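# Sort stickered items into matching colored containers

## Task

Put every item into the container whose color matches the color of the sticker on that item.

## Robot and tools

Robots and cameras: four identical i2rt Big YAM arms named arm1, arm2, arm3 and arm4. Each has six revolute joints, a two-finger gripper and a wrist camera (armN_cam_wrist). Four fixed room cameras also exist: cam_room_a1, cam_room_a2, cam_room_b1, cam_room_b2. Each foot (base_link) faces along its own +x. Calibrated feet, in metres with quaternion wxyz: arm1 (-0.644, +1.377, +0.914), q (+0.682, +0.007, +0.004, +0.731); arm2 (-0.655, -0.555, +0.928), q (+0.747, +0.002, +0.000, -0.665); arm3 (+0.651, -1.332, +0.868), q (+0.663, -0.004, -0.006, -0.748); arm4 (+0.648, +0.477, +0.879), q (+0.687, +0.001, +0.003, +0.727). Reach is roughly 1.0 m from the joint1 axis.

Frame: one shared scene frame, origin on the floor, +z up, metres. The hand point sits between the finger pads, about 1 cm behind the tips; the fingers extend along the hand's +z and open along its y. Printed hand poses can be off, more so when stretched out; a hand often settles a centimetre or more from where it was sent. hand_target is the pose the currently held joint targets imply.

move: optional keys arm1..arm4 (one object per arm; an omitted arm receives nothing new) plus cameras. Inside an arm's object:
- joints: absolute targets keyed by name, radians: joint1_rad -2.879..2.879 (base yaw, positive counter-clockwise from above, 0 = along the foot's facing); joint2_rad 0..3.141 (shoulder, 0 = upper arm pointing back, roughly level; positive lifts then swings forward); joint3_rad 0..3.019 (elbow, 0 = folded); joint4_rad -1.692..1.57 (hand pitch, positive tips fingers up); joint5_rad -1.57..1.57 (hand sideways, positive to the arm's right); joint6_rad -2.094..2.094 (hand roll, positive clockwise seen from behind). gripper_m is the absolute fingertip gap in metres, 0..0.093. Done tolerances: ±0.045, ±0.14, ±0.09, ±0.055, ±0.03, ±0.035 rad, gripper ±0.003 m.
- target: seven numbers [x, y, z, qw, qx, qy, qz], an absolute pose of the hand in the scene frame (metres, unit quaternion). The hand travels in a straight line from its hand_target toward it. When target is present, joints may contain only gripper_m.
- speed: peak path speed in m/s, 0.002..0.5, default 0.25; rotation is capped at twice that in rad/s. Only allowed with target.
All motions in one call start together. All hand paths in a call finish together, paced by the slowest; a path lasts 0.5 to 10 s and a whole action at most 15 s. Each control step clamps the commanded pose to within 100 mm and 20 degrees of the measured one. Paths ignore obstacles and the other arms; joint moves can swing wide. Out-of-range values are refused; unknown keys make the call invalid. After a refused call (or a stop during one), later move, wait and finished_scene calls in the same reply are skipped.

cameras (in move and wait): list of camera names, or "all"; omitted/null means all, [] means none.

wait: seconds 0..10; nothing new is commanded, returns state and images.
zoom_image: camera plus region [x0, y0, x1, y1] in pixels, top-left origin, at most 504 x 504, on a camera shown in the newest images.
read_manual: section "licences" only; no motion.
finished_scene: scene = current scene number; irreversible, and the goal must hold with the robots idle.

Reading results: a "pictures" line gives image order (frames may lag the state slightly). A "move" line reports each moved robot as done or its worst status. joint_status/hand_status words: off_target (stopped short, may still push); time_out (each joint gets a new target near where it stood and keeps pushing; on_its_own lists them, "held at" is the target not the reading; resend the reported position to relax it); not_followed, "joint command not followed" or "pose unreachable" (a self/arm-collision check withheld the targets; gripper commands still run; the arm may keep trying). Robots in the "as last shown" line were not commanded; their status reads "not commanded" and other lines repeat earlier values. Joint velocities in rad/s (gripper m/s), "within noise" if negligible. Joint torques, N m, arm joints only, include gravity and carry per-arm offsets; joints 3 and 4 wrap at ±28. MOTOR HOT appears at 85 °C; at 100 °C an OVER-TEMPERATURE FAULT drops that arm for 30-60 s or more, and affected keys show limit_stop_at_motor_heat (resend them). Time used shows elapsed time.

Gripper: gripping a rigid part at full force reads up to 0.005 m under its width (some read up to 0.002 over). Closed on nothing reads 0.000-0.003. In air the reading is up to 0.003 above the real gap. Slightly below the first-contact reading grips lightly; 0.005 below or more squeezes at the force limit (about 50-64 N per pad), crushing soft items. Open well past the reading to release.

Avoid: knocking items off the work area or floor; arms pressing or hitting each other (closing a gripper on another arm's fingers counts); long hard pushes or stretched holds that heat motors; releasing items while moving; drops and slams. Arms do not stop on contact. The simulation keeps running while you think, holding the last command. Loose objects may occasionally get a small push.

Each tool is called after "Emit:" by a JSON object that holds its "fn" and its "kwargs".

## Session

Emit:
{"fn": "move", "kwargs": {"arm1": {"joints": {"joint1_rad": 1.5, "joint2_rad": 1.3, "joint3_rad": 1.3, "joint4_rad": -1.1, "joint5_rad": 0, "joint6_rad": 0, "gripper_m": 0.093}}, "arm2": {"joints": {"joint1_rad": -1.69, "joint2_rad": 1.3, "joint3_rad": 1.3, "joint4_rad": -1.1, "joint5_rad": 0, "joint6_rad": 0, "gripper_m": 0.093}}, "arm3": {"joints": {"joint1_rad": 1.69, "joint2_rad": 1.3, "joint3_rad": 1.3, "joint4_rad": -1.1, "joint5_rad": 0, "joint6_rad": 0, "gripper_m": 0.093}}, "arm4": {"joints": {"joint1_rad": -1.63, "joint2_rad": 1.3, "joint3_rad": 1.3, "joint4_rad": -1.1, "joint5_rad": 0, "joint6_rad": 0, "gripper_m": 0.093}}, "cameras": ["arm1_cam_wrist", "arm2_cam_wrist", "arm3_cam_wrist", "arm4_cam_wrist"]}}

Scene clock: 1.93 s.
Joint torques (N m): arm1=[-1.79 -9.7 12.74 1.47 0.06 -0.02] | arm2=[1.14 -13.63 12.23 1.87 -0.06 0.18] | arm3=[1.38 -11.99 11.25 0.88 0.11 -0.11] | arm4=[1.49 -13.27 11.03 0.95 0.07 -0.07]
Motor temperatures (°C): arm1=[20 23 29 23 21 21 21] | arm2=[23 24 28 22 22 20 23] | arm3=[24 23 25 23 24 23 23] | arm4=[22 22 26 22 24 21 24]
Heat: arm1: hottest joint3_rad 29 °C; arm2: hottest joint3_rad 28 °C; arm3: hottest joint3_rad 25 °C; arm4: hottest joint3_rad 26 °C.
move: arm1 done; arm2 done; arm3 done; arm4 done
Joint velocities: within noise
arm1.joint_positions: joint1_rad=+1.503 joint2_rad=+1.316 joint3_rad=+1.285 joint4_rad=-1.109 joint5_rad=-0.002 joint6_rad=+0.007 gripper_m=+0.09306
arm1.joint_status: all done
arm1.hand: x=-1.1158 y=+1.3765 z=+1.2004 quat_wxyz=(+0.001, +0.975, -0.003, -0.221) (m; scene frame)
arm1.hand_target: x=-1.1186 y=+1.3779 z=+1.2160 quat_wxyz=(-0.001, +0.971, -0.001, -0.241) (m; scene frame)
arm1.hand_status: not commanded
arm2.joint_positions: joint1_rad=-1.696 joint2_rad=+1.313 joint3_rad=+1.289 joint4_rad=-1.106 joint5_rad=+0.001 joint6_rad=-0.013 gripper_m=+0.09310
arm2.joint_status: all done
arm2.hand: x=-1.1333 y=-0.5514 z=+1.2094 quat_wxyz=(+0.004, -0.976, -0.002, +0.217) (m; scene frame)
arm2.hand_target: x=-1.1351 y=-0.5546 z=+1.2217 quat_wxyz=(+0.002, -0.973, +0.001, +0.232) (m; scene frame)
arm2.hand_status: not commanded
arm3.joint_positions: joint1_rad=+1.687 joint2_rad=+1.301 joint3_rad=+1.277 joint4_rad=-1.100 joint5_rad=-0.002 joint6_rad=+0.006 gripper_m=+0.09307
arm3.joint_status: all done
arm3.hand: x=+1.1252 y=-1.3299 z=+1.1507 quat_wxyz=(-0.222, -0.003, -0.975, +0.005) (m; scene frame)
arm3.hand_target: x=+1.1301 y=-1.3287 z=+1.1625 quat_wxyz=(-0.234, +0.001, -0.972, +0.007) (m; scene frame)
arm3.hand_status: not commanded
arm4.joint_positions: joint1_rad=-1.637 joint2_rad=+1.317 joint3_rad=+1.270 joint4_rad=-1.106 joint5_rad=+0.001 joint6_rad=+0.014 gripper_m=+0.09310
arm4.joint_status: all done
arm4.hand: x=+1.1229 y=+0.4732 z=+1.1484 quat_wxyz=(-0.205, -0.011, -0.979, +0.002) (m; scene frame)
arm4.hand_target: x=+1.1288 y=+0.4766 z=+1.1712 quat_wxyz=(-0.231, -0.001, -0.973, +0.002) (m; scene frame)
arm4.hand_status: not commanded
pictures: arm1_cam_wrist, arm2_cam_wrist, arm3_cam_wrist, arm4_cam_wrist
Images, in order (width x height): arm1_cam_wrist 672x504, arm2_cam_wrist 672x504, arm3_cam_wrist 672x504, arm4_cam_wrist 672x504.

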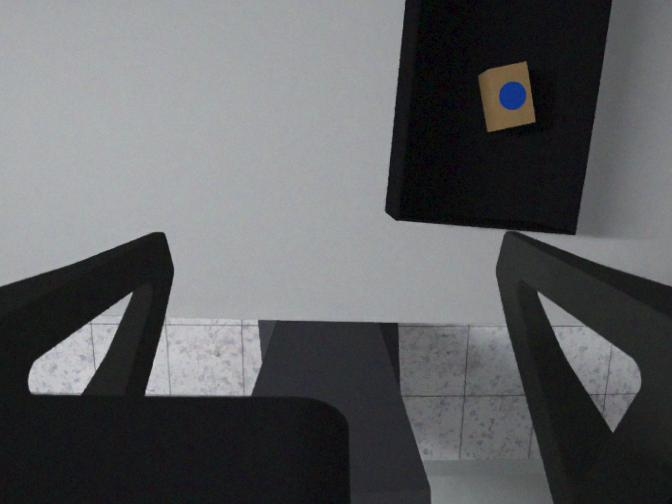

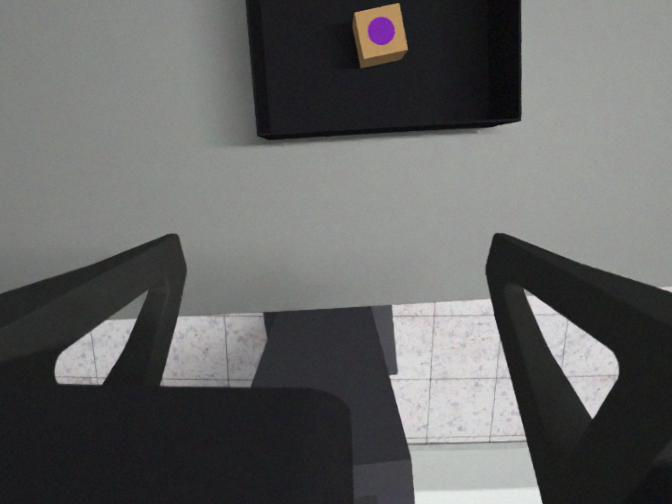

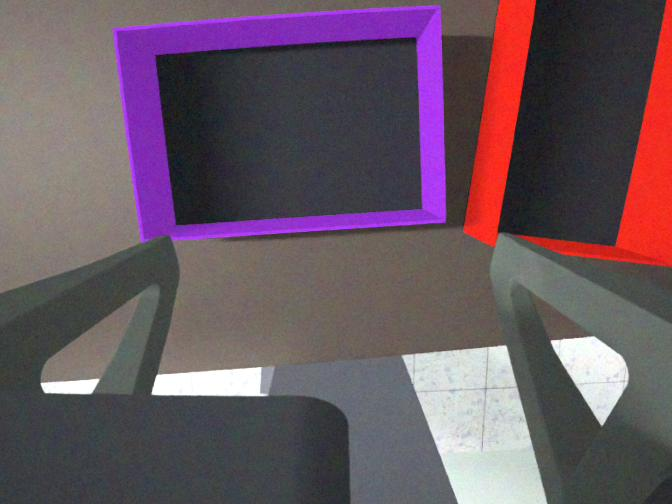

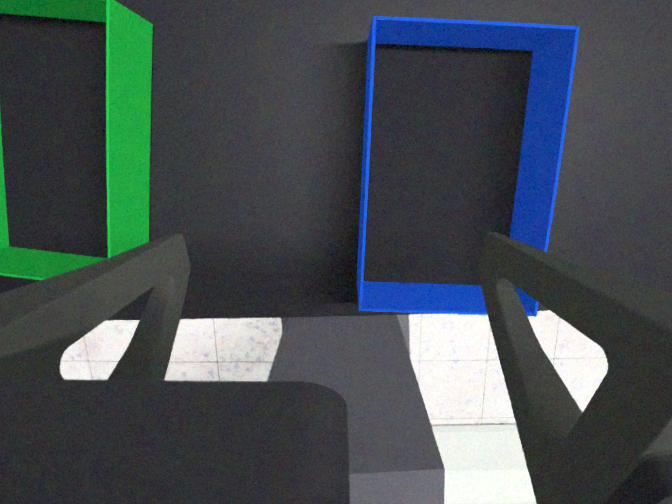

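Emit:
{"fn": "move", "kwargs": {"arm1": {"target": [-1.235, 1.603, 0.88, -0.0174, -0.9799, -0.0987, 0.1727], "speed": 0.4}, "arm2": {"target": [-1.327, -0.507, 0.88, -0.0151, -0.9811, -0.0859, 0.1729], "speed": 0.4}, "cameras": ["arm1_cam_wrist", "arm2_cam_wrist"]}}

Scene clock: 33.70 s.
Joint torques (N m): arm1=[-1.26 -17.38 12.66 1.17 -0.25 -0.05] | arm2=[0.03 -21.6 12.82 1.7 -0.29 -0.09] | arm3=[1.32 -11.81 11.28 0.81 0.12 -0.12] | arm4=[1.49 -13.51 10.99 0.92 0.05 -0.09]
Motor temperatures (°C): arm1=[20 24 33 23 21 21 21] | arm2=[23 25 31 22 22 20 23] | arm3=[24 23 27 23 24 23 23] | arm4=[22 23 34 22 24 21 24]
Heat: arm1: hottest joint3_rad 33 °C; arm2: hottest joint3_rad 31 °C; arm3: hottest joint3_rad 27 °C; arm4: hottest joint3_rad 34 °C.
move: arm1 off_target; arm2 off_target
Joint velocities: within noise
arm1.joint_positions: joint1_rad=+1.082 joint2_rad=+2.087 joint3_rad=+1.359 joint4_rad=-0.636 joint5_rad=-0.193 joint6_rad=-0.581 gripper_m=+0.09306
arm1.joint_status: not commanded
arm1.hand: x=-1.2084 y=+1.5937 z=+0.8581 quat_wxyz=(+0.033, +0.985, +0.090, -0.144) (m; scene frame)
arm1.hand_target: x=-1.2335 y=+1.6025 z=+0.8810 quat_wxyz=(+0.017, +0.980, +0.099, -0.173) (m; scene frame)
arm1.hand_status: off_target (0.036 m and 3.9 deg from the pose sent, 0.410 m and 13.1 deg at the start)
arm2.joint_positions: joint1_rad=-1.775 joint2_rad=+2.132 joint3_rad=+1.457 joint4_rad=-0.603 joint5_rad=-0.090 joint6_rad=-0.238 gripper_m=+0.09310
arm2.joint_status: not commanded
arm2.hand: x=-1.3035 y=-0.5132 z=+0.8686 quat_wxyz=(-0.019, -0.985, -0.081, +0.150) (m; scene frame)
arm2.hand_target: x=-1.3259 y=-0.5070 z=+0.8809 quat_wxyz=(-0.015, -0.981, -0.086, +0.173) (m; scene frame)
arm2.hand_status: off_target (0.027 m and 2.8 deg from the pose sent, 0.385 m and 11.1 deg at the start)
arm3, arm4: as last shown
pictures: arm1_cam_wrist, arm2_cam_wrist
Images, in order (width x height): arm1_cam_wrist 672x504, arm2_cam_wrist 672x504.

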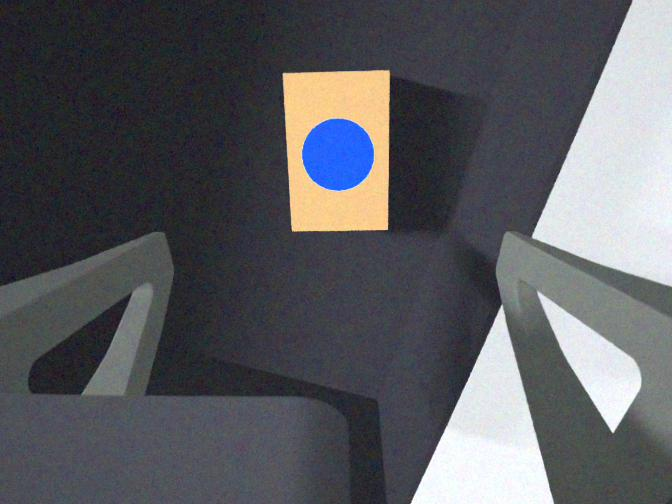

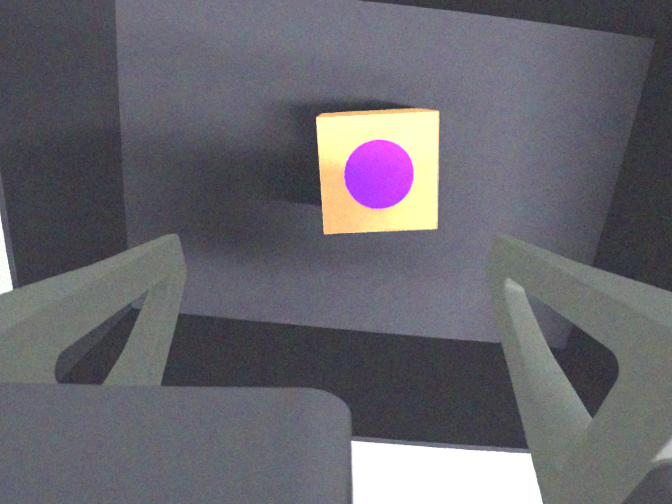

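Emit:
{"fn": "move", "kwargs": {"arm1": {"target": [-1.238, 1.598, 0.737, -0.0174, -0.9799, -0.0987, 0.1727], "speed": 0.25}, "arm2": {"target": [-1.331, -0.501, 0.735, -0.0151, -0.9811, -0.0859, 0.1729], "speed": 0.25}, "cameras": []}}

Emit:
{"fn": "move", "kwargs": {"arm1": {"joints": {"gripper_m": 0.04}}, "arm2": {"joints": {"gripper_m": 0.04}}, "cameras": []}}

Emit:
{"fn": "move", "kwargs": {"arm1": {"target": [-1.18, 1.57, 0.93, -0.0174, -0.9799, -0.0987, 0.1727], "speed": 0.4}, "arm2": {"target": [-1.27, -0.505, 0.93, -0.0151, -0.9811, -0.0859, 0.1729], "speed": 0.4}, "cameras": []}}

Emit:
{"fn": "move", "kwargs": {"arm1": {"joints": {"joint1_rad": -2.304, "joint2_rad": 0.6, "joint3_rad": 0.75, "joint4_rad": -1.37, "joint5_rad": 0, "joint6_rad": 0}}, "arm2": {"joints": {"joint1_rad": 0.918, "joint2_rad": 0.6, "joint3_rad": 0.75, "joint4_rad": -1.37, "joint5_rad": 0, "joint6_rad": 0}}, "arm3": {"joints": {"joint1_rad": -1.975, "joint2_rad": 0.57, "joint3_rad": 0.85, "joint4_rad": -1.15, "joint5_rad": 0, "joint6_rad": 0}}, "arm4": {"joints": {"joint1_rad": 0.95, "joint2_rad": 0.6, "joint3_rad": 0.79, "joint4_rad": -1.15, "joint5_rad": 0, "joint6_rad": 0}}, "cameras": []}}

Emit:
{"fn": "move", "kwargs": {"arm1": {"target": [-0.057, 0.911, 1.10, 0.1641, 0.3206, 0.9311, -0.0565], "speed": 0.4}, "arm2": {"target": [-0.042, -0.920, 1.09, 0.1736, 0.2611, 0.9485, -0.0478], "speed": 0.4}, "cameras": ["arm1_cam_wrist", "arm2_cam_wrist"]}}

Scene clock: 71.13 s.
Joint torques (N m): arm1=[-1.49 -16.38 9.69 1.32 -0.16 0.07] | arm2=[-0.09 -20.89 10.35 1.88 -0.29 -0.06] | arm3=[1.26 -11.81 11.23 0.84 0.12 -0.11] | arm4=[0.97 -13.63 10.96 0.84 0.06 -0.07]
Motor temperatures (°C): arm1=[20 26 34 23 21 21 21] | arm2=[23 26 34 22 22 20 23] | arm3=[24 24 29 23 24 23 23] | arm4=[22 24 38 22 24 21 24]
Heat: arm1: hottest joint3_rad 34 °C; arm2: hottest joint3_rad 34 °C; arm3: hottest joint3_rad 29 °C; arm4: hottest joint3_rad 38 °C.
move: arm1 off_target; arm2 off_target
Joint velocities: within noise
arm1.joint_positions: joint1_rad=+1.096 joint2_rad=+2.330 joint3_rad=+1.385 joint4_rad=-0.379 joint5_rad=-0.193 joint6_rad=-0.587 gripper_m=+0.09301
arm1.joint_status: not commanded
arm1.hand: x=-1.2240 y=+1.5907 z=+0.7369 quat_wxyz=(+0.024, +0.982, +0.101, -0.161) (m; scene frame)
arm1.hand_target: x=-1.2376 y=+1.5978 z=+0.7374 quat_wxyz=(+0.017, +0.980, +0.099, -0.173) (m; scene frame)
arm1.hand_status: off_target (0.016 m and 1.6 deg from the pose sent, 0.125 m and 3.9 deg at the start)
arm2.joint_positions: joint1_rad=-1.782 joint2_rad=+2.380 joint3_rad=+1.510 joint4_rad=-0.375 joint5_rad=-0.093 joint6_rad=-0.248 gripper_m=+0.09303
arm2.joint_status: not commanded
arm2.hand: x=-1.3206 y=-0.5075 z=+0.7453 quat_wxyz=(-0.016, -0.982, -0.084, +0.166) (m; scene frame)
arm2.hand_target: x=-1.3303 y=-0.5010 z=+0.7355 quat_wxyz=(-0.015, -0.981, -0.086, +0.173) (m; scene frame)
arm2.hand_status: off_target (0.016 m and 0.8 deg from the pose sent, 0.137 m and 2.8 deg at the start)
arm3, arm4: as last shown
pictures: none
No camera images: "cameras" was empty.

Scene clock: 71.73 s.
Joint torques (N m): arm1=[-1.26 -16.62 9.59 1.28 -0.12 0.08] | arm2=[-0.03 -20.89 10.35 1.85 -0.22 -0.06] | arm3=[1.44 -11.81 11.23 0.87 0.12 -0.11] | arm4=[1.14 -13.51 10.97 0.9 0.03 -0.09]
Motor temperatures (°C): arm1=[20 26 34 23 21 21 21] | arm2=[23 26 34 22 22 20 23] | arm3=[24 24 29 23 24 23 23] | arm4=[22 24 38 22 24 21 24]
Heat: arm1: hottest joint3_rad 34 °C; arm2: hottest joint3_rad 34 °C; arm3: hottest joint3_rad 29 °C; arm4: hottest joint3_rad 38 °C.
move: arm1 off_target; arm2 off_target
Joint velocities: within noise
arm1.joint_positions: joint1_rad=+1.096 joint2_rad=+2.330 joint3_rad=+1.385 joint4_rad=-0.379 joint5_rad=-0.193 joint6_rad=-0.587 gripper_m=+0.04376
arm1.joint_status: gripper_m off_target (ended at +0.04379, target +0.04000)
arm1.hand: x=-1.2241 y=+1.5908 z=+0.7369 quat_wxyz=(+0.024, +0.981, +0.101, -0.161) (m; scene frame)
arm1.hand_target: x=-1.2377 y=+1.5978 z=+0.7375 quat_wxyz=(+0.017, +0.980, +0.099, -0.173) (m; scene frame)
arm1.hand_status: not commanded
arm2.joint_positions: joint1_rad=-1.782 joint2_rad=+2.380 joint3_rad=+1.510 joint4_rad=-0.375 joint5_rad=-0.095 joint6_rad=-0.248 gripper_m=+0.05310
arm2.joint_status: gripper_m off_target (ended at +0.05312, target +0.04000)
arm2.hand: x=-1.3206 y=-0.5077 z=+0.7453 quat_wxyz=(-0.017, -0.982, -0.084, +0.166) (m; scene frame)
arm2.hand_target: x=-1.3303 y=-0.5010 z=+0.7355 quat_wxyz=(-0.015, -0.981, -0.086, +0.173) (m; scene frame)
arm2.hand_status: not commanded
arm3, arm4: as last shown
pictures: none
No camera images: "cameras" was empty.

Scene clock: 73.20 s.
Joint torques (N m): arm1=[-1.14 -13.39 9.29 0.59 -0.11 0.12] | arm2=[-0.15 -18.61 8.81 1.02 -0.27 -0.08] | arm3=[1.44 -11.75 11.25 0.85 0.12 -0.11] | arm4=[1.49 -13.27 11 0.99 0.06 -0.1]
Motor temperatures (°C): arm1=[20 26 34 23 21 21 21] | arm2=[23 26 34 22 22 20 23] | arm3=[24 24 29 23 24 23 23] | arm4=[22 24 38 22 24 21 24]
Heat: arm1: hottest joint3_rad 34 °C; arm2: hottest joint3_rad 34 °C; arm3: hottest joint3_rad 29 °C; arm4: hottest joint3_rad 38 °C.
move: arm1 done; arm2 off_target
Joint velocities: within noise
arm1.joint_positions: joint1_rad=+1.096 joint2_rad=+1.865 joint3_rad=+1.218 joint4_rad=-0.636 joint5_rad=-0.193 joint6_rad=-0.583 gripper_m=+0.04376
arm1.joint_status: not commanded
arm1.hand: x=-1.1801 y=+1.5727 z=+0.9328 quat_wxyz=(+0.014, +0.979, +0.101, -0.178) (m; scene frame)
arm1.hand_target: x=-1.1800 y=+1.5699 z=+0.9300 quat_wxyz=(+0.017, +0.980, +0.099, -0.173) (m; scene frame)
arm1.hand_status: done (0.004 m and 0.8 deg from the pose sent, 0.199 m and 1.6 deg at the start)
arm2.joint_positions: joint1_rad=-1.786 joint2_rad=+1.927 joint3_rad=+1.334 joint4_rad=-0.599 joint5_rad=-0.096 joint6_rad=-0.252 gripper_m=+0.05310
arm2.joint_status: not commanded
arm2.hand: x=-1.2785 y=-0.5100 z=+0.9476 quat_wxyz=(-0.012, -0.978, -0.085, +0.192) (m; scene frame)
arm2.hand_target: x=-1.2697 y=-0.5052 z=+0.9304 quat_wxyz=(-0.015, -0.981, -0.086, +0.173) (m; scene frame)
arm2.hand_status: off_target (0.020 m and 2.3 deg from the pose sent, 0.192 m and 0.8 deg at the start)
arm3, arm4: as last shown
pictures: none
No camera images: "cameras" was empty.

Scene clock: 75.77 s.
Joint torques (N m): arm1=[-2.73 1.73 11.41 0.64 0 0.09] | arm2=[1.14 -1.32 10.18 0.95 0.13 0.22] | arm3=[0.56 -0.15 8.98 1.09 -0.05 -0.1] | arm4=[1.49 -0.67 9.06 0.77 0.14 -0.09]
Motor temperatures (°C): arm1=[20 26 34 23 21 21 21] | arm2=[23 26 34 22 22 20 23] | arm3=[24 24 29 23 24 23 23] | arm4=[22 24 38 22 24 21 24]
Heat: arm1: hottest joint3_rad 34 °C; arm2: hottest joint3_rad 34 °C; arm3: hottest joint3_rad 29 °C; arm4: hottest joint3_rad 38 °C.
move: arm1 done; arm2 done; arm3 done; arm4 done
Joint velocities: within noise
arm1.joint_positions: joint1_rad=-2.298 joint2_rad=+0.601 joint3_rad=+0.748 joint4_rad=-1.360 joint5_rad=+0.002 joint6_rad=-0.007 gripper_m=+0.04379
arm1.joint_status: all done
arm1.hand: x=-0.4731 y=+1.2464 z=+1.1375 quat_wxyz=(-0.160, -0.315, -0.934, +0.060) (m; scene frame)
arm1.hand_target: x=-0.4754 y=+1.2470 z=+1.1377 quat_wxyz=(-0.157, -0.321, -0.932, +0.058) (m; scene frame)
arm1.hand_status: not commanded
arm2.joint_positions: joint1_rad=+0.914 joint2_rad=+0.601 joint3_rad=+0.761 joint4_rad=-1.356 joint5_rad=-0.003 joint6_rad=-0.015 gripper_m=+0.05314
arm2.joint_status: all done
arm2.hand: x=-0.4710 y=-0.6664 z=+1.1610 quat_wxyz=(-0.180, -0.255, -0.949, +0.048) (m; scene frame)
arm2.hand_target: x=-0.4753 y=-0.6635 z=+1.1548 quat_wxyz=(-0.169, -0.261, -0.949, +0.044) (m; scene frame)
arm2.hand_status: not commanded
arm3.joint_positions: joint1_rad=-1.965 joint2_rad=+0.569 joint3_rad=+0.855 joint4_rad=-1.145 joint5_rad=+0.002 joint6_rad=+0.005 gripper_m=+0.09307
arm3.joint_status: all done
arm3.hand: x=+0.4190 y=-1.1955 z=+1.1787 quat_wxyz=(+0.083, -0.907, +0.243, +0.335) (m; scene frame)
arm3.hand_target: x=+0.4212 y=-1.1940 z=+1.1750 quat_wxyz=(+0.083, -0.908, +0.246, +0.329) (m; scene frame)
arm3.hand_status: not commanded
arm4.joint_positions: joint1_rad=+0.948 joint2_rad=+0.602 joint3_rad=+0.790 joint4_rad=-1.142 joint5_rad=-0.002 joint6_rad=+0.012 gripper_m=+0.09310
arm4.joint_status: all done
arm4.hand: x=+0.4252 y=+0.6208 z=+1.1513 quat_wxyz=(-0.080, +0.913, -0.272, -0.294) (m; scene frame)
arm4.hand_target: x=+0.4266 y=+0.6196 z=+1.1508 quat_wxyz=(-0.081, +0.915, -0.266, -0.290) (m; scene frame)
arm4.hand_status: not commanded
pictures: none
No camera images: "cameras" was empty.

Scene clock: 78.10 s.
Joint torques (N m): arm1=[-3.02 -20.19 17.1 0.4 -0.05 0.01] | arm2=[1.26 -22.07 16.42 0.85 0.14 0.21] | arm3=[0.56 -0.26 8.92 1.09 -0.05 -0.09] | arm4=[1.03 -1.08 9.09 0.7 0.15 -0.08]
Motor temperatures (°C): arm1=[20 26 35 23 21 21 21] | arm2=[23 26 34 22 22 20 23] | arm3=[24 24 29 23 24 23 23] | arm4=[22 24 37 22 24 21 24]
Heat: arm1: hottest joint3_rad 35 °C; arm2: hottest joint3_rad 34 °C; arm3: hottest joint3_rad 29 °C; arm4: hottest joint3_rad 37 °C.
move: arm1 off_target; arm2 off_target
Joint velocities: within noise
arm1.joint_positions: joint1_rad=-2.304 joint2_rad=+2.115 joint3_rad=+2.062 joint4_rad=-1.212 joint5_rad=-0.009 joint6_rad=-0.007 gripper_m=+0.04379
arm1.joint_status: not commanded
arm1.hand: x=-0.0646 y=+0.9268 z=+1.0682 quat_wxyz=(-0.138, -0.318, -0.937, +0.047) (m; scene frame)
arm1.hand_target: x=-0.0586 y=+0.9123 z=+1.1002 quat_wxyz=(-0.165, -0.320, -0.931, +0.057) (m; scene frame)
arm1.hand_status: off_target (0.036 m and 3.3 deg from the pose sent, 0.536 m and 0.9 deg at the start)
arm2.joint_positions: joint1_rad=+0.914 joint2_rad=+2.001 joint3_rad=+1.815 joint4_rad=-1.059 joint5_rad=+0.000 joint6_rad=-0.013 gripper_m=+0.05314
arm2.joint_status: not commanded
arm2.hand: x=-0.0590 y=-0.9137 z=+1.0709 quat_wxyz=(-0.156, -0.257, -0.953, +0.043) (m; scene frame)
arm2.hand_target: x=-0.0431 y=-0.9191 z=+1.0903 quat_wxyz=(-0.174, -0.261, -0.948, +0.048) (m; scene frame)
arm2.hand_status: off_target (0.026 m and 2.2 deg from the pose sent, 0.503 m and 1.0 deg at the start)
arm3, arm4: as last shown
pictures: arm1_cam_wrist, arm2_cam_wrist
Images, in order (width x height): arm1_cam_wrist 672x504, arm2_cam_wrist 672x504.

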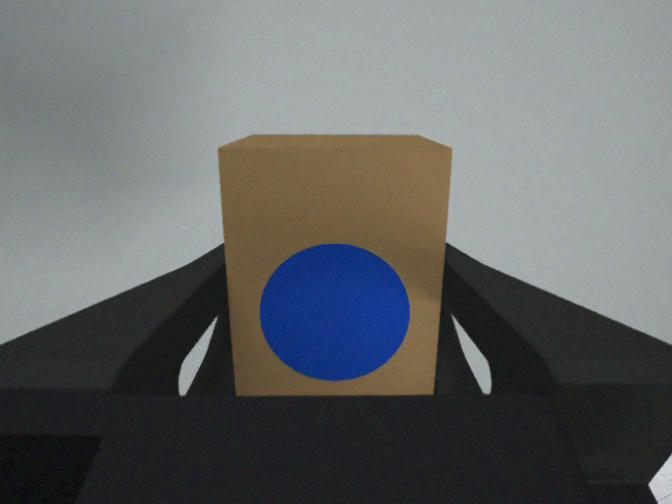

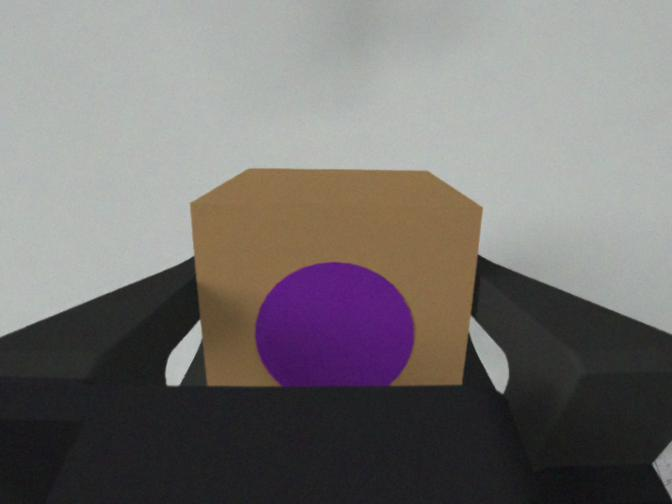

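Emit:
{"fn": "move", "kwargs": {"arm1": {"target": [-0.060, 0.914, 0.975, 0.1641, 0.3206, 0.9311, -0.0565], "speed": 0.2}, "arm2": {"target": [-0.046, -0.918, 0.985, 0.1736, 0.2611, 0.9485, -0.0478], "speed": 0.2}, "cameras": []}}

Emit:
{"fn": "move", "kwargs": {"arm1": {"joints": {"gripper_m": 0.09}}, "arm2": {"joints": {"gripper_m": 0.09}}, "cameras": []}}

Emit:
{"fn": "move", "kwargs": {"arm1": {"target": [-0.4754, 1.2471, 1.1376, 0.1641, 0.3206, 0.9311, -0.0565], "speed": 0.4}, "arm2": {"target": [-0.4834, -0.6596, 1.15, 0.1736, 0.2611, 0.9485, -0.0478], "speed": 0.4}, "arm3": {"target": [-0.072, -0.922, 1.12, 0.0843, -0.9133, 0.2447, 0.3145], "speed": 0.4}, "arm4": {"target": [-0.070, 0.959, 1.095, 0.0979, -0.9017, 0.3105, 0.2843], "speed": 0.4}, "cameras": ["arm3_cam_wrist", "arm4_cam_wrist"]}}

Scene clock: 90.73 s.
Joint torques (N m): arm1=[-2.67 -17.85 9.35 1.68 0.05 0.01] | arm2=[1.26 -20.25 9.74 2.29 0.15 0.19] | arm3=[0.62 -0.26 8.96 1.1 -0.06 -0.11] | arm4=[1.08 -0.97 9.05 0.68 0.14 -0.07]
Motor temperatures (°C): arm1=[20 27 38 23 21 21 22] | arm2=[23 26 36 22 22 20 24] | arm3=[24 24 29 23 24 23 23] | arm4=[22 23 36 22 24 21 24]
Heat: arm1: hottest joint3_rad 38 °C; arm2: hottest joint3_rad 36 °C; arm3: hottest joint3_rad 29 °C; arm4: hottest joint3_rad 36 °C.
move: arm1 off_target; arm2 off_target
Joint velocities: within noise
arm1.joint_positions: joint1_rad=-2.305 joint2_rad=+2.128 joint3_rad=+1.900 joint4_rad=-0.948 joint5_rad=-0.011 joint6_rad=-0.006 gripper_m=+0.04379
arm1.joint_status: not commanded
arm1.hand: x=-0.0542 y=+0.9174 z=+1.0063 quat_wxyz=(-0.179, -0.316, -0.930, +0.061) (m; scene frame)
arm1.hand_target: x=-0.0607 y=+0.9148 z=+0.9758 quat_wxyz=(-0.164, -0.321, -0.931, +0.056) (m; scene frame)
arm1.hand_status: off_target (0.032 m and 1.9 deg from the pose sent, 0.094 m and 3.3 deg at the start)
arm2.joint_positions: joint1_rad=+0.914 joint2_rad=+2.042 joint3_rad=+1.713 joint4_rad=-0.850 joint5_rad=+0.000 joint6_rad=-0.012 gripper_m=+0.05313
arm2.joint_status: not commanded
arm2.hand: x=-0.0468 y=-0.9207 z=+1.0142 quat_wxyz=(-0.187, -0.256, -0.947, +0.051) (m; scene frame)
arm2.hand_target: x=-0.0470 y=-0.9173 z=+0.9855 quat_wxyz=(-0.173, -0.261, -0.948, +0.048) (m; scene frame)
arm2.hand_status: off_target (0.029 m and 1.7 deg from the pose sent, 0.087 m and 2.2 deg at the start)
arm3, arm4: as last shown
pictures: none
No camera images: "cameras" was empty.

Scene clock: 91.37 s.
Joint torques (N m): arm1=[-1.79 -17.49 9.99 1.42 0 0] | arm2=[1.14 -20.48 9.74 2.25 0.15 0.19] | arm3=[0.5 -0.21 8.96 1.07 -0.07 -0.1] | arm4=[0.79 -0.91 9.03 0.64 0.16 -0.08]
Motor temperatures (°C): arm1=[20 27 38 23 21 21 22] | arm2=[23 26 36 22 22 20 24] | arm3=[24 24 29 23 24 23 23] | arm4=[22 23 36 22 24 21 24]
Heat: arm1: hottest joint3_rad 38 °C; arm2: hottest joint3_rad 36 °C; arm3: hottest joint3_rad 29 °C; arm4: hottest joint3_rad 36 °C.
move: arm1 done; arm2 done
Joint velocities: within noise
arm1.joint_positions: joint1_rad=-2.318 joint2_rad=+2.130 joint3_rad=+1.891 joint4_rad=-0.938 joint5_rad=-0.009 joint6_rad=-0.003 gripper_m=+0.08996
arm1.joint_status: all done
arm1.hand: x=-0.0607 y=+0.9101 z=+1.0020 quat_wxyz=(-0.178, -0.324, -0.927, +0.063) (m; scene frame)
arm1.hand_target: x=-0.0609 y=+0.9147 z=+0.9755 quat_wxyz=(-0.164, -0.321, -0.931, +0.056) (m; scene frame)
arm1.hand_status: not commanded
arm2.joint_positions: joint1_rad=+0.914 joint2_rad=+2.046 joint3_rad=+1.713 joint4_rad=-0.849 joint5_rad=+0.001 joint6_rad=-0.012 gripper_m=+0.08992
arm2.joint_status: all done
arm2.hand: x=-0.0467 y=-0.9208 z=+1.0122 quat_wxyz=(-0.187, -0.256, -0.947, +0.051) (m; scene frame)
arm2.hand_target: x=-0.0470 y=-0.9173 z=+0.9855 quat_wxyz=(-0.173, -0.261, -0.948, +0.048) (m; scene frame)
arm2.hand_status: not commanded
arm3, arm4: as last shown
pictures: none
No camera images: "cameras" was empty.

Scene clock: 94.07 s.
Joint torques (N m): arm1=[-1.14 2.73 11.33 0.64 0.05 -0.05] | arm2=[1.08 0.03 10.13 0.98 0.1 0.18] | arm3=[1.9 -26.4 14.3 0.83 0.12 -0.04] | arm4=[0.09 -25.64 12.71 0.7 0.23 0.17]
Motor temperatures (°C): arm1=[20 27 37 23 21 21 22] | arm2=[23 26 36 22 22 20 23] | arm3=[24 24 30 23 24 23 23] | arm4=[22 23 36 22 24 21 24]
Heat: arm1: hottest joint3_rad 37 °C; arm2: hottest joint3_rad 36 °C; arm3: hottest joint3_rad 30 °C; arm4: hottest joint3_rad 36 °C.
move: arm1 done; arm2 done; arm3 off_target; arm4 done
Joint velocities: within noise
arm1.joint_positions: joint1_rad=-2.318 joint2_rad=+0.582 joint3_rad=+0.742 joint4_rad=-1.351 joint5_rad=-0.012 joint6_rad=+0.001 gripper_m=+0.08996
arm1.joint_status: not commanded
arm1.hand: x=-0.4748 y=+1.2455 z=+1.1389 quat_wxyz=(-0.172, -0.326, -0.928, +0.058) (m; scene frame)
arm1.hand_target: x=-0.4754 y=+1.2470 z=+1.1376 quat_wxyz=(-0.164, -0.321, -0.931, +0.057) (m; scene frame)
arm1.hand_status: done (0.002 m and 1.2 deg from the pose sent, 0.551 m and 1.9 deg at the start)
arm2.joint_positions: joint1_rad=+0.914 joint2_rad=+0.550 joint3_rad=+0.736 joint4_rad=-1.360 joint5_rad=+0.001 joint6_rad=-0.011 gripper_m=+0.08993
arm2.joint_status: not commanded
arm2.hand: x=-0.4801 y=-0.6619 z=+1.1584 quat_wxyz=(-0.190, -0.256, -0.946, +0.052) (m; scene frame)
arm2.hand_target: x=-0.4835 y=-0.6595 z=+1.1502 quat_wxyz=(-0.174, -0.261, -0.948, +0.048) (m; scene frame)
arm2.hand_status: done (0.009 m and 2.0 deg from the pose sent, 0.527 m and 1.6 deg at the start)
arm3.joint_positions: joint1_rad=-1.965 joint2_rad=+2.183 joint3_rad=+2.261 joint4_rad=-1.025 joint5_rad=+0.016 joint6_rad=+0.005 gripper_m=+0.09307
arm3.joint_status: not commanded
arm3.hand: x=-0.0611 y=-0.9222 z=+1.0932 quat_wxyz=(+0.079, -0.920, +0.249, +0.293) (m; scene frame)
arm3.hand_target: x=-0.0707 y=-0.9227 z=+1.1199 quat_wxyz=(+0.084, -0.913, +0.245, +0.315) (m; scene frame)
arm3.hand_status: off_target (0.029 m and 2.7 deg from the pose sent, 0.565 m and 2.5 deg at the start)
arm4.joint_positions: joint1_rad=+0.943 joint2_rad=+2.390 joint3_rad=+2.597 joint4_rad=-1.177 joint5_rad=+0.049 joint6_rad=+0.052 gripper_m=+0.09310
arm4.joint_status: not commanded
arm4.hand: x=-0.0678 y=+0.9490 z=+1.0962 quat_wxyz=(-0.096, +0.906, -0.300, -0.281) (m; scene frame)
arm4.hand_target: x=-0.0694 y=+0.9587 z=+1.0949 quat_wxyz=(-0.098, +0.901, -0.310, -0.286) (m; scene frame)
arm4.hand_status: done (0.010 m and 1.4 deg from the pose sent, 0.602 m and 5.1 deg at the start)
pictures: arm3_cam_wrist, arm4_cam_wrist
Images, in order (width x height): arm3_cam_wrist 672x504, arm4_cam_wrist 672x504.

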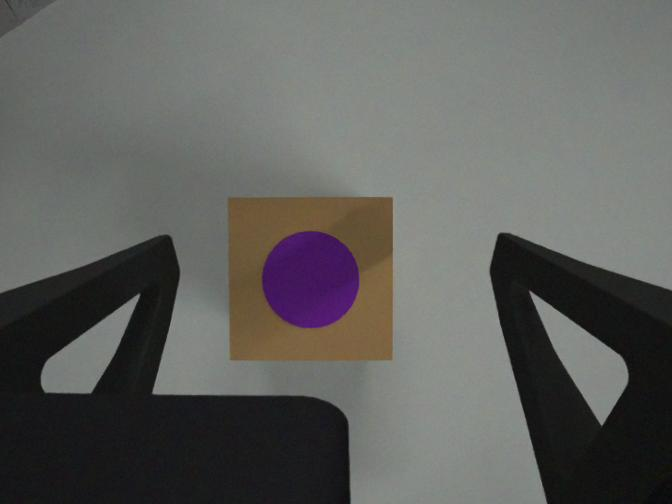

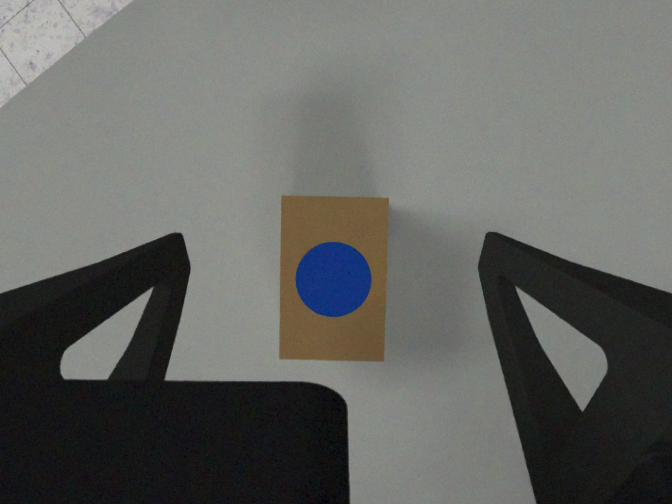

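Emit:
{"fn": "move", "kwargs": {"arm3": {"target": [-0.076, -0.929, 1.045, 0.0843, -0.9133, 0.2447, 0.3145], "speed": 0.25}, "arm4": {"target": [-0.066, 0.955, 0.985, 0.0979, -0.9017, 0.3105, 0.2843], "speed": 0.25}, "cameras": []}}

Emit:
{"fn": "move", "kwargs": {"arm3": {"joints": {"gripper_m": 0.04}}, "arm4": {"joints": {"gripper_m": 0.03}}, "cameras": []}}

Emit:
{"fn": "move", "kwargs": {"arm3": {"target": [-0.06, -0.928, 1.13, 0.0843, -0.9133, 0.2447, 0.3145], "speed": 0.4}, "arm4": {"target": [-0.05, 0.945, 1.09, 0.0979, -0.9017, 0.3105, 0.2843], "speed": 0.4}, "cameras": []}}

Emit:
{"fn": "move", "kwargs": {"arm3": {"target": [0.425, -1.195, 1.17, 0.0843, -0.9133, 0.2447, 0.3145], "speed": 0.5}, "arm4": {"target": [0.4245, 0.622, 1.154, 0.0979, -0.9017, 0.3105, 0.2843], "speed": 0.5}, "cameras": []}}

Emit:
{"fn": "move", "kwargs": {"arm3": {"joints": {"joint1_rad": 1.785, "joint2_rad": 0.7, "joint3_rad": 0.85, "joint4_rad": -1.1, "joint5_rad": 0, "joint6_rad": 0}}, "arm4": {"joints": {"joint1_rad": -1.88, "joint2_rad": 0.7, "joint3_rad": 0.85, "joint4_rad": -1.1, "joint5_rad": 0, "joint6_rad": 0}}, "cameras": []}}

Emit:
{"fn": "move", "kwargs": {"arm3": {"target": [1.215, -1.282, 0.87, 0.2586, -0.0421, 0.965, 0.0113], "speed": 0.4}, "arm4": {"target": [1.14, 0.353, 0.84, 0.3, 0.0666, 0.9514, -0.021], "speed": 0.4}, "cameras": []}}

Emit:
{"fn": "move", "kwargs": {"arm3": {"target": [1.207, -1.282, 0.735, 0.2586, -0.0421, 0.965, 0.0113], "speed": 0.25}, "arm4": {"target": [1.136, 0.353, 0.722, 0.3, 0.0666, 0.9514, -0.021], "speed": 0.25}, "cameras": ["arm3_cam_wrist", "arm4_cam_wrist"]}}

Scene clock: 144.77 s.
Joint torques (N m): arm1=[-1.44 3.08 11.14 0.64 0.1 -0.04] | arm2=[1.08 0.15 10.13 0.98 0.1 0.18] | arm3=[2.55 -26.75 9.54 1.8 0.13 0.02] | arm4=[0.09 -26.11 8.28 1.35 0.2 0.18]
Motor temperatures (°C): arm1=[20 25 35 23 21 21 21] | arm2=[23 25 35 22 22 20 23] | arm3=[24 29 37 23 24 23 23] | arm4=[22 26 41 22 24 21 24]
Heat: arm1: hottest joint3_rad 35 °C; arm2: hottest joint3_rad 35 °C; arm3: hottest joint3_rad 37 °C; arm4: hottest joint3_rad 41 °C.
move: arm3 off_target; arm4 off_target
Joint velocities: within noise
arm1, arm2: as last shown
arm2.hand_target: x=-0.4835 y=-0.6596 z=+1.1502 quat_wxyz=(-0.174, -0.261, -0.948, +0.048) (m; scene frame)
arm3.joint_positions: joint1_rad=-1.963 joint2_rad=+2.182 joint3_rad=+2.120 joint4_rad=-0.850 joint5_rad=+0.022 joint6_rad=+0.006 gripper_m=+0.09307
arm3.joint_status: not commanded
arm3.hand: x=-0.0673 y=-0.9199 z=+1.0446 quat_wxyz=(+0.085, -0.914, +0.248, +0.308) (m; scene frame)
arm3.hand_target: x=-0.0758 y=-0.9290 z=+1.0451 quat_wxyz=(+0.084, -0.913, +0.245, +0.315) (m; scene frame)
arm3.hand_status: off_target (0.013 m and 0.9 deg from the pose sent, 0.051 m and 2.7 deg at the start)
arm4.joint_positions: joint1_rad=+0.946 joint2_rad=+2.331 joint3_rad=+2.257 joint4_rad=-0.862 joint5_rad=+0.051 joint6_rad=+0.053 gripper_m=+0.09306
arm4.joint_status: not commanded
arm4.hand: x=-0.0701 y=+0.9477 z=+1.0128 quat_wxyz=(-0.101, +0.901, -0.299, -0.297) (m; scene frame)
arm4.hand_target: x=-0.0652 y=+0.9545 z=+0.9853 quat_wxyz=(-0.098, +0.902, -0.311, -0.284) (m; scene frame)
arm4.hand_status: off_target (0.029 m and 2.0 deg from the pose sent, 0.111 m and 1.4 deg at the start)
pictures: none
No camera images: "cameras" was empty.

Scene clock: 145.40 s.
Joint torques (N m): arm1=[-1.73 2.43 11.29 0.54 0.1 -0.08] | arm2=[1.03 0.15 10.15 0.99 0.1 0.17] | arm3=[2.61 -26.64 9.54 1.85 0.09 0.01] | arm4=[0.85 -25.58 8.55 1.39 0.09 0.19]
Motor temperatures (°C): arm1=[20 25 35 23 21 21 21] | arm2=[23 25 35 22 22 20 23] | arm3=[24 29 37 23 24 23 23] | arm4=[22 26 41 22 24 21 24]
Heat: arm1: hottest joint3_rad 35 °C; arm2: hottest joint3_rad 35 °C; arm3: hottest joint3_rad 37 °C; arm4: hottest joint3_rad 41 °C.
move: arm3 off_target; arm4 off_target
Joint velocities: within noise
arm1, arm2: as last shown
arm3.joint_positions: joint1_rad=-1.962 joint2_rad=+2.182 joint3_rad=+2.120 joint4_rad=-0.850 joint5_rad=+0.023 joint6_rad=+0.007 gripper_m=+0.05314
arm3.joint_status: gripper_m off_target (ended at +0.05316, target +0.04000)
arm3.hand: x=-0.0675 y=-0.9203 z=+1.0446 quat_wxyz=(+0.085, -0.914, +0.248, +0.308) (m; scene frame)
arm3.hand_target: x=-0.0758 y=-0.9292 z=+1.0451 quat_wxyz=(+0.084, -0.913, +0.245, +0.314) (m; scene frame)
arm3.hand_status: not commanded
arm4.joint_positions: joint1_rad=+0.937 joint2_rad=+2.331 joint3_rad=+2.257 joint4_rad=-0.862 joint5_rad=+0.054 joint6_rad=+0.054 gripper_m=+0.04406
arm4.joint_status: gripper_m off_target (ended at +0.04409, target +0.03000)
arm4.hand: x=-0.0656 y=+0.9544 z=+1.0126 quat_wxyz=(-0.103, +0.900, -0.303, -0.296) (m; scene frame)
arm4.hand_target: x=-0.0652 y=+0.9544 z=+0.9852 quat_wxyz=(-0.098, +0.902, -0.311, -0.284) (m; scene frame)
arm4.hand_status: not commanded
pictures: none
No camera images: "cameras" was empty.

Scene clock: 146.67 s.
Joint torques (N m): arm1=[-1.26 2.67 11.3 0.77 0.06 0] | arm2=[1.14 0.09 10.18 0.96 0.1 0.17] | arm3=[1.73 -27.63 14.28 0.91 -0.07 -0.07] | arm4=[1.08 -29.22 12.94 0.65 0.07 0.18]
Motor temperatures (°C): arm1=[20 25 35 23 21 21 21] | arm2=[23 25 35 22 22 20 23] | arm3=[24 29 37 23 24 23 23] | arm4=[22 26 42 22 24 21 25]
Heat: arm1: hottest joint3_rad 35 °C; arm2: hottest joint3_rad 35 °C; arm3: hottest joint3_rad 37 °C; arm4: hottest joint3_rad 42 °C.
move: arm3 off_target; arm4 off_target
Joint velocities: within noise
arm1, arm2: as last shown
arm3.joint_positions: joint1_rad=-1.962 joint2_rad=+2.146 joint3_rad=+2.198 joint4_rad=-1.016 joint5_rad=+0.021 joint6_rad=+0.007 gripper_m=+0.05312
arm3.joint_status: not commanded
arm3.hand: x=-0.0503 y=-0.9298 z=+1.0904 quat_wxyz=(+0.078, -0.922, +0.250, +0.284) (m; scene frame)
arm3.hand_target: x=-0.0582 y=-0.9290 z=+1.1299 quat_wxyz=(+0.084, -0.913, +0.245, +0.315) (m; scene frame)
arm3.hand_status: off_target (0.041 m and 3.7 deg from the pose sent, 0.086 m and 0.9 deg at the start)
arm4.joint_positions: joint1_rad=+0.937 joint2_rad=+2.289 joint3_rad=+2.306 joint4_rad=-1.043 joint5_rad=+0.054 joint6_rad=+0.054 gripper_m=+0.04406
arm4.joint_status: not commanded
arm4.hand: x=-0.0427 y=+0.9397 z=+1.0478 quat_wxyz=(-0.092, +0.913, -0.306, -0.255) (m; scene frame)
arm4.hand_target: x=-0.0483 y=+0.9440 z=+1.0899 quat_wxyz=(-0.098, +0.902, -0.310, -0.285) (m; scene frame)
arm4.hand_status: off_target (0.043 m and 3.7 deg from the pose sent, 0.079 m and 1.7 deg at the start)
pictures: none
No camera images: "cameras" was empty.

Scene clock: 148.73 s.
Joint torques (N m): arm1=[-1.49 2.49 11.29 0.64 0.1 -0.09] | arm2=[0.97 0.15 10.17 0.98 0.1 0.18] | arm3=[0.67 -0.21 9.14 1.13 -0.07 -0.13] | arm4=[1.32 -0.38 9.42 0.61 0.26 0.16]
Motor temperatures (°C): arm1=[20 24 35 23 21 21 21] | arm2=[23 25 35 22 22 20 23] | arm3=[24 29 36 23 24 23 23] | arm4=[22 27 41 22 24 21 25]
Heat: arm1: hottest joint3_rad 35 °C; arm2: hottest joint3_rad 35 °C; arm3: hottest joint3_rad 36 °C; arm4: hottest joint3_rad 41 °C.
move: arm3 done; arm4 done
Joint velocities: within noise
arm1, arm2: as last shown
arm3.joint_positions: joint1_rad=-1.962 joint2_rad=+0.575 joint3_rad=+0.853 joint4_rad=-1.171 joint5_rad=+0.012 joint6_rad=+0.002 gripper_m=+0.05312
arm3.joint_status: not commanded
arm3.hand: x=+0.4230 y=-1.1966 z=+1.1721 quat_wxyz=(+0.083, -0.912, +0.244, +0.318) (m; scene frame)
arm3.hand_target: x=+0.4250 y=-1.1950 z=+1.1700 quat_wxyz=(+0.084, -0.913, +0.245, +0.314) (m; scene frame)
arm3.hand_status: done (0.003 m and 0.4 deg from the pose sent, 0.550 m and 3.7 deg at the start)
arm4.joint_positions: joint1_rad=+1.001 joint2_rad=+0.611 joint3_rad=+0.799 joint4_rad=-1.147 joint5_rad=+0.090 joint6_rad=+0.111 gripper_m=+0.04406
arm4.joint_status: not commanded
arm4.hand: x=+0.4246 y=+0.6231 z=+1.1539 quat_wxyz=(-0.100, +0.902, -0.306, -0.288) (m; scene frame)
arm4.hand_target: x=+0.4245 y=+0.6220 z=+1.1540 quat_wxyz=(-0.098, +0.902, -0.311, -0.284) (m; scene frame)
arm4.hand_status: done (0.001 m and 0.7 deg from the pose sent, 0.575 m and 3.7 deg at the start)
pictures: none
No camera images: "cameras" was empty.

Scene clock: 151.33 s.
Joint torques (N m): arm1=[-1.08 2.84 11.26 0.7 0.09 -0.02] | arm2=[0.97 0.09 10.17 1.02 0.11 0.17] | arm3=[1.73 -3.19 9.66 1.39 0.12 -0.07] | arm4=[0.73 -2.73 12.6 1.22 0 -0.09]
Motor temperatures (°C): arm1=[20 24 35 23 21 21 21] | arm2=[23 25 35 22 22 20 23] | arm3=[24 28 36 23 24 23 23] | arm4=[22 26 42 22 24 21 25]
Heat: arm1: hottest joint3_rad 35 °C; arm2: hottest joint3_rad 35 °C; arm3: hottest joint3_rad 36 °C; arm4: hottest joint3_rad 42 °C.
move: arm3 done; arm4 done
Joint velocities: within noise
arm1, arm2: as last shown
arm3.joint_positions: joint1_rad=+1.775 joint2_rad=+0.711 joint3_rad=+0.848 joint4_rad=-1.106 joint5_rad=-0.003 joint6_rad=+0.001 gripper_m=+0.05312
arm3.joint_status: all done
arm3.hand: x=+0.9465 y=-1.3030 z=+1.1463 quat_wxyz=(-0.297, +0.042, -0.954, -0.007) (m; scene frame)
arm3.hand_target: x=+0.9460 y=-1.3004 z=+1.1510 quat_wxyz=(-0.305, +0.047, -0.951, -0.008) (m; scene frame)
arm3.hand_status: not commanded
arm4.joint_positions: joint1_rad=-1.878 joint2_rad=+0.706 joint3_rad=+0.799 joint4_rad=-1.110 joint5_rad=+0.003 joint6_rad=+0.013 gripper_m=+0.04408
arm4.joint_status: all done
arm4.hand: x=+0.9271 y=+0.4059 z=+1.1323 quat_wxyz=(-0.269, -0.126, -0.954, +0.036) (m; scene frame)
arm4.hand_target: x=+0.9363 y=+0.4036 z=+1.1616 quat_wxyz=(-0.301, -0.119, -0.945, +0.041) (m; scene frame)
arm4.hand_status: not commanded
pictures: none
No camera images: "cameras" was empty.

Scene clock: 153.07 s.
Joint torques (N m): arm1=[-1.32 2.9 11.36 0.62 0.07 -0.05] | arm2=[1.08 0.21 10.18 1.01 0.1 0.17] | arm3=[1.2 -17.55 9.7 1.48 -0.07 -0.02] | arm4=[-0.09 -14.8 7.01 1.5 -0.1 -0.1]
Motor temperatures (°C): arm1=[20 24 35 23 21 21 21] | arm2=[23 25 35 22 22 20 23] | arm3=[24 28 36 23 24 23 24] | arm4=[22 26 41 22 24 21 25]
Heat: arm1: hottest joint3_rad 35 °C; arm2: hottest joint3_rad 35 °C; arm3: hottest joint3_rad 36 °C; arm4: hottest joint3_rad 41 °C.
move: arm3 off_target; arm4 off_target
Joint velocities: within noise
arm1, arm2: as last shown
arm3.joint_positions: joint1_rad=+1.775 joint2_rad=+1.802 joint3_rad=+0.971 joint4_rad=-0.279 joint5_rad=-0.011 joint6_rad=+0.001 gripper_m=+0.05312
arm3.joint_status: not commanded
arm3.hand: x=+1.1902 y=-1.2852 z=+0.8483 quat_wxyz=(-0.228, +0.043, -0.973, -0.008) (m; scene frame)
arm3.hand_target: x=+1.2137 y=-1.2820 z=+0.8708 quat_wxyz=(-0.259, +0.042, -0.965, -0.011) (m; scene frame)
arm3.hand_status: off_target (0.033 m and 3.7 deg from the pose sent, 0.386 m and 4.6 deg at the start)
arm4.joint_positions: joint1_rad=-1.893 joint2_rad=+1.776 joint3_rad=+0.727 joint4_rad=+0.033 joint5_rad=-0.076 joint6_rad=-0.093 gripper_m=+0.04408
arm4.joint_status: not commanded
arm4.hand: x=+1.1190 y=+0.3619 z=+0.8250 quat_wxyz=(-0.274, -0.072, -0.959, +0.015) (m; scene frame)
arm4.hand_target: x=+1.1392 y=+0.3531 z=+0.8408 quat_wxyz=(-0.300, -0.067, -0.951, +0.021) (m; scene frame)
arm4.hand_status: off_target (0.027 m and 3.3 deg from the pose sent, 0.365 m and 7.9 deg at the start)
pictures: none
No camera images: "cameras" was empty.

Scene clock: 154.20 s.
Joint torques (N m): arm1=[-1.32 2.78 11.37 0.43 0.07 -0.04] | arm2=[1.03 0.15 10.14 0.99 0.11 0.16] | arm3=[1.38 -13.86 4.89 1.07 0.04 0.01] | arm4=[0.38 -12.63 3.75 1.39 -0.08 -0.02]
Motor temperatures (°C): arm1=[20 24 35 23 21 21 21] | arm2=[23 25 35 22 22 20 23] | arm3=[24 28 36 23 24 23 24] | arm4=[22 26 41 22 24 21 25]
Heat: arm1: hottest joint3_rad 35 °C; arm2: hottest joint3_rad 35 °C; arm3: hottest joint3_rad 36 °C; arm4: hottest joint3_rad 41 °C.
move: arm3 off_target; arm4 off_target
Joint velocities: within noise
arm1, arm2: as last shown
arm3.joint_positions: joint1_rad=+1.775 joint2_rad=+2.041 joint3_rad=+0.968 joint4_rad=+0.075 joint5_rad=-0.011 joint6_rad=+0.002 gripper_m=+0.05312
arm3.joint_status: not commanded
arm3.hand: x=+1.2184 y=-1.2841 z=+0.7623 quat_wxyz=(-0.282, +0.042, -0.958, -0.011) (m; scene frame)
arm3.hand_target: x=+1.2059 y=-1.2822 z=+0.7363 quat_wxyz=(-0.259, +0.042, -0.965, -0.011) (m; scene frame)
arm3.hand_status: off_target (0.030 m and 2.8 deg from the pose sent, 0.115 m and 3.7 deg at the start)
arm4.joint_positions: joint1_rad=-1.894 joint2_rad=+2.079 joint3_rad=+0.763 joint4_rad=+0.373 joint5_rad=-0.077 joint6_rad=-0.099 gripper_m=+0.04408
arm4.joint_status: not commanded
arm4.hand: x=+1.1383 y=+0.3558 z=+0.7371 quat_wxyz=(-0.308, -0.067, -0.949, +0.022) (m; scene frame)
arm4.hand_target: x=+1.1355 y=+0.3533 z=+0.7224 quat_wxyz=(-0.300, -0.066, -0.951, +0.021) (m; scene frame)
arm4.hand_status: off_target (0.016 m and 0.9 deg from the pose sent, 0.105 m and 3.3 deg at the start)
pictures: arm3_cam_wrist, arm4_cam_wrist
Images, in order (width x height): arm3_cam_wrist 672x504, arm4_cam_wrist 672x504.

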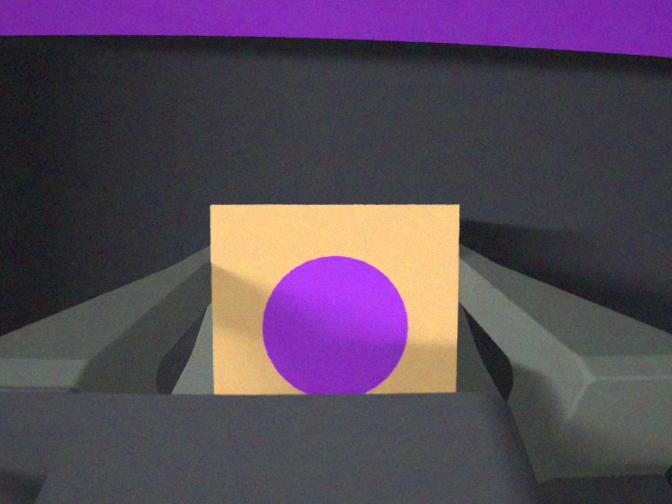

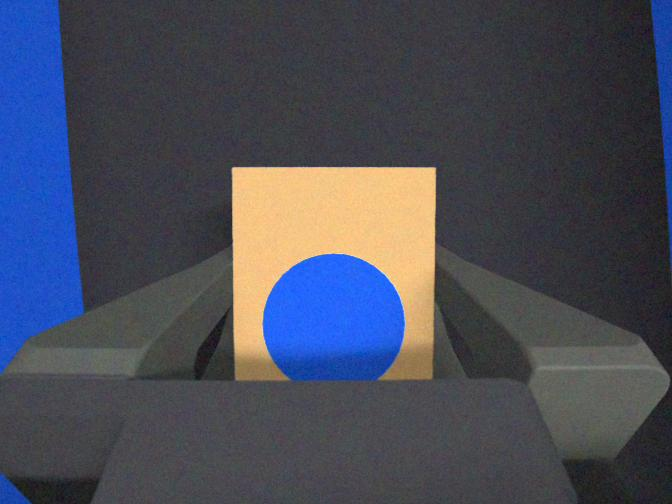

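Emit:
{"fn": "move", "kwargs": {"arm3": {"joints": {"gripper_m": 0.09}}, "arm4": {"joints": {"gripper_m": 0.09}}, "cameras": []}}

Emit:
{"fn": "move", "kwargs": {"arm3": {"target": [1.14, -1.285, 0.95, 0.2586, -0.0421, 0.965, 0.0113], "speed": 0.4}, "arm4": {"target": [1.0, 0.39, 0.93, 0.3, 0.0666, 0.9514, -0.021], "speed": 0.4}, "cameras": ["arm3_cam_wrist", "arm4_cam_wrist"]}}

Scene clock: 160.47 s.
Joint torques (N m): arm1=[-1.44 3.02 11.28 0.72 0.11 -0.02] | arm2=[1.14 0.21 10.18 0.96 0.09 0.17] | arm3=[1.61 -17.08 4.62 0.95 0.07 -0.04] | arm4=[0.56 -13.1 3.62 1.26 0.03 -0.05]
Motor temperatures (°C): arm1=[20 24 35 23 21 21 21] | arm2=[23 25 35 22 22 20 23] | arm3=[24 28 34 23 24 23 24] | arm4=[22 26 40 22 24 21 25]
Heat: arm1: hottest joint3_rad 35 °C; arm2: hottest joint3_rad 35 °C; arm3: hottest joint3_rad 34 °C; arm4: hottest joint3_rad 40 °C.
move: arm3 done; arm4 done
Joint velocities: within noise
arm1.joint_positions: joint1_rad=-2.318 joint2_rad=+0.582 joint3_rad=+0.742 joint4_rad=-1.351 joint5_rad=-0.012 joint6_rad=+0.001 gripper_m=+0.08996
arm1.joint_status: not commanded
arm1.hand: x=-0.4748 y=+1.2455 z=+1.1389 quat_wxyz=(-0.172, -0.326, -0.928, +0.058) (m; scene frame)
arm1.hand_target: x=-0.4754 y=+1.2470 z=+1.1376 quat_wxyz=(-0.164, -0.321, -0.931, +0.057) (m; scene frame)
arm1.hand_status: not commanded
arm2.joint_positions: joint1_rad=+0.914 joint2_rad=+0.550 joint3_rad=+0.736 joint4_rad=-1.360 joint5_rad=+0.001 joint6_rad=-0.011 gripper_m=+0.08993
arm2.joint_status: not commanded
arm2.hand: x=-0.4801 y=-0.6619 z=+1.1584 quat_wxyz=(-0.190, -0.256, -0.946, +0.052) (m; scene frame)
arm2.hand_target: x=-0.4835 y=-0.6596 z=+1.1502 quat_wxyz=(-0.174, -0.261, -0.948, +0.048) (m; scene frame)
arm2.hand_status: not commanded
arm3.joint_positions: joint1_rad=+1.775 joint2_rad=+2.077 joint3_rad=+0.968 joint4_rad=+0.076 joint5_rad=-0.012 joint6_rad=+0.008 gripper_m=+0.08995
arm3.joint_status: all done
arm3.hand: x=+1.2101 y=-1.2849 z=+0.7433 quat_wxyz=(-0.266, +0.040, -0.963, -0.011) (m; scene frame)
arm3.hand_target: x=+1.2058 y=-1.2821 z=+0.7362 quat_wxyz=(-0.259, +0.042, -0.965, -0.011) (m; scene frame)
arm3.hand_status: not commanded
arm4.joint_positions: joint1_rad=-1.894 joint2_rad=+2.081 joint3_rad=+0.763 joint4_rad=+0.377 joint5_rad=-0.080 joint6_rad=-0.101 gripper_m=+0.08991
arm4.joint_status: all done
arm4.hand: x=+1.1390 y=+0.3560 z=+0.7370 quat_wxyz=(-0.309, -0.066, -0.948, +0.021) (m; scene frame)
arm4.hand_target: x=+1.1355 y=+0.3532 z=+0.7224 quat_wxyz=(-0.300, -0.067, -0.951, +0.021) (m; scene frame)
arm4.hand_status: not commanded
pictures: none
No camera images: "cameras" was empty.

Scene clock: 161.87 s.
Joint torques (N m): arm1=[-1.2 2.32 11.25 0.58 0.09 -0.04] | arm2=[1.03 0.03 10.15 1.01 0.1 0.17] | arm3=[1.67 -11.63 8.18 0.77 0.08 -0.03] | arm4=[0.5 -5.19 7.27 0.61 -0.09 -0.08]
Motor temperatures (°C): arm1=[20 24 35 23 21 21 21] | arm2=[23 25 35 22 22 20 23] | arm3=[24 28 34 23 24 23 24] | arm4=[22 26 40 22 24 21 25]
Heat: arm1: hottest joint3_rad 35 °C; arm2: hottest joint3_rad 35 °C; arm3: hottest joint3_rad 34 °C; arm4: hottest joint3_rad 40 °C.
move: arm3 done; arm4 done
Joint velocities: within noise
arm1, arm2: as last shown
arm3.joint_positions: joint1_rad=+1.775 joint2_rad=+1.468 joint3_rad=+0.868 joint4_rad=-0.432 joint5_rad=-0.012 joint6_rad=+0.008 gripper_m=+0.08995
arm3.joint_status: not commanded
arm3.hand: x=+1.1408 y=-1.2878 z=+0.9549 quat_wxyz=(-0.266, +0.040, -0.963, -0.011) (m; scene frame)
arm3.hand_target: x=+1.1399 y=-1.2849 z=+0.9500 quat_wxyz=(-0.259, +0.042, -0.965, -0.011) (m; scene frame)
arm3.hand_status: done (0.006 m and 0.9 deg from the pose sent, 0.218 m and 0.9 deg at the start)
arm4.joint_positions: joint1_rad=-1.902 joint2_rad=+1.149 joint3_rad=+0.443 joint4_rad=-0.230 joint5_rad=-0.082 joint6_rad=-0.104 gripper_m=+0.08992
arm4.joint_status: not commanded
arm4.hand: x=+1.0031 y=+0.3915 z=+0.9362 quat_wxyz=(-0.311, -0.068, -0.948, +0.022) (m; scene frame)
arm4.hand_target: x=+0.9999 y=+0.3900 z=+0.9302 quat_wxyz=(-0.300, -0.067, -0.951, +0.021) (m; scene frame)
arm4.hand_status: done (0.007 m and 1.4 deg from the pose sent, 0.240 m and 1.1 deg at the start)
pictures: arm3_cam_wrist, arm4_cam_wrist
Images, in order (width x height): arm3_cam_wrist 672x504, arm4_cam_wrist 672x504.

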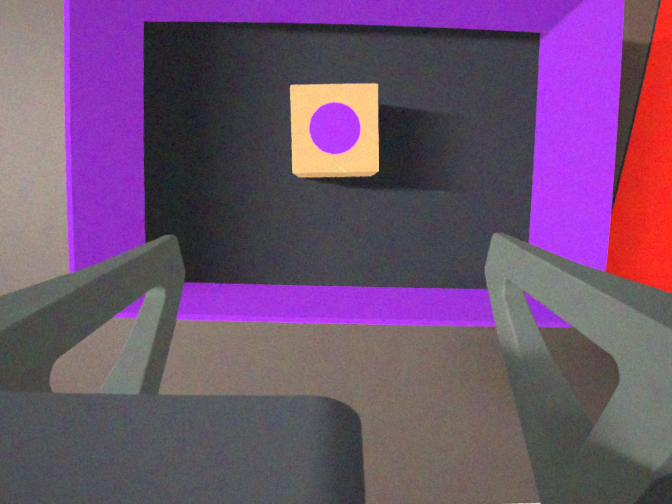

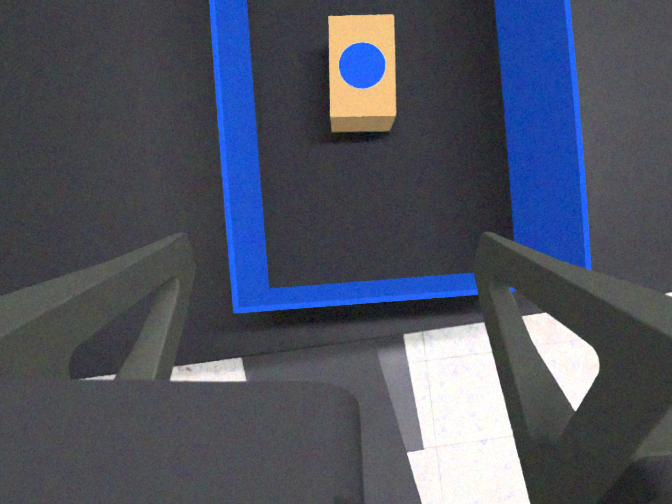

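Emit:
{"fn": "finished_scene", "kwargs": {"scene": 2}}

The scene is finished: the task was done.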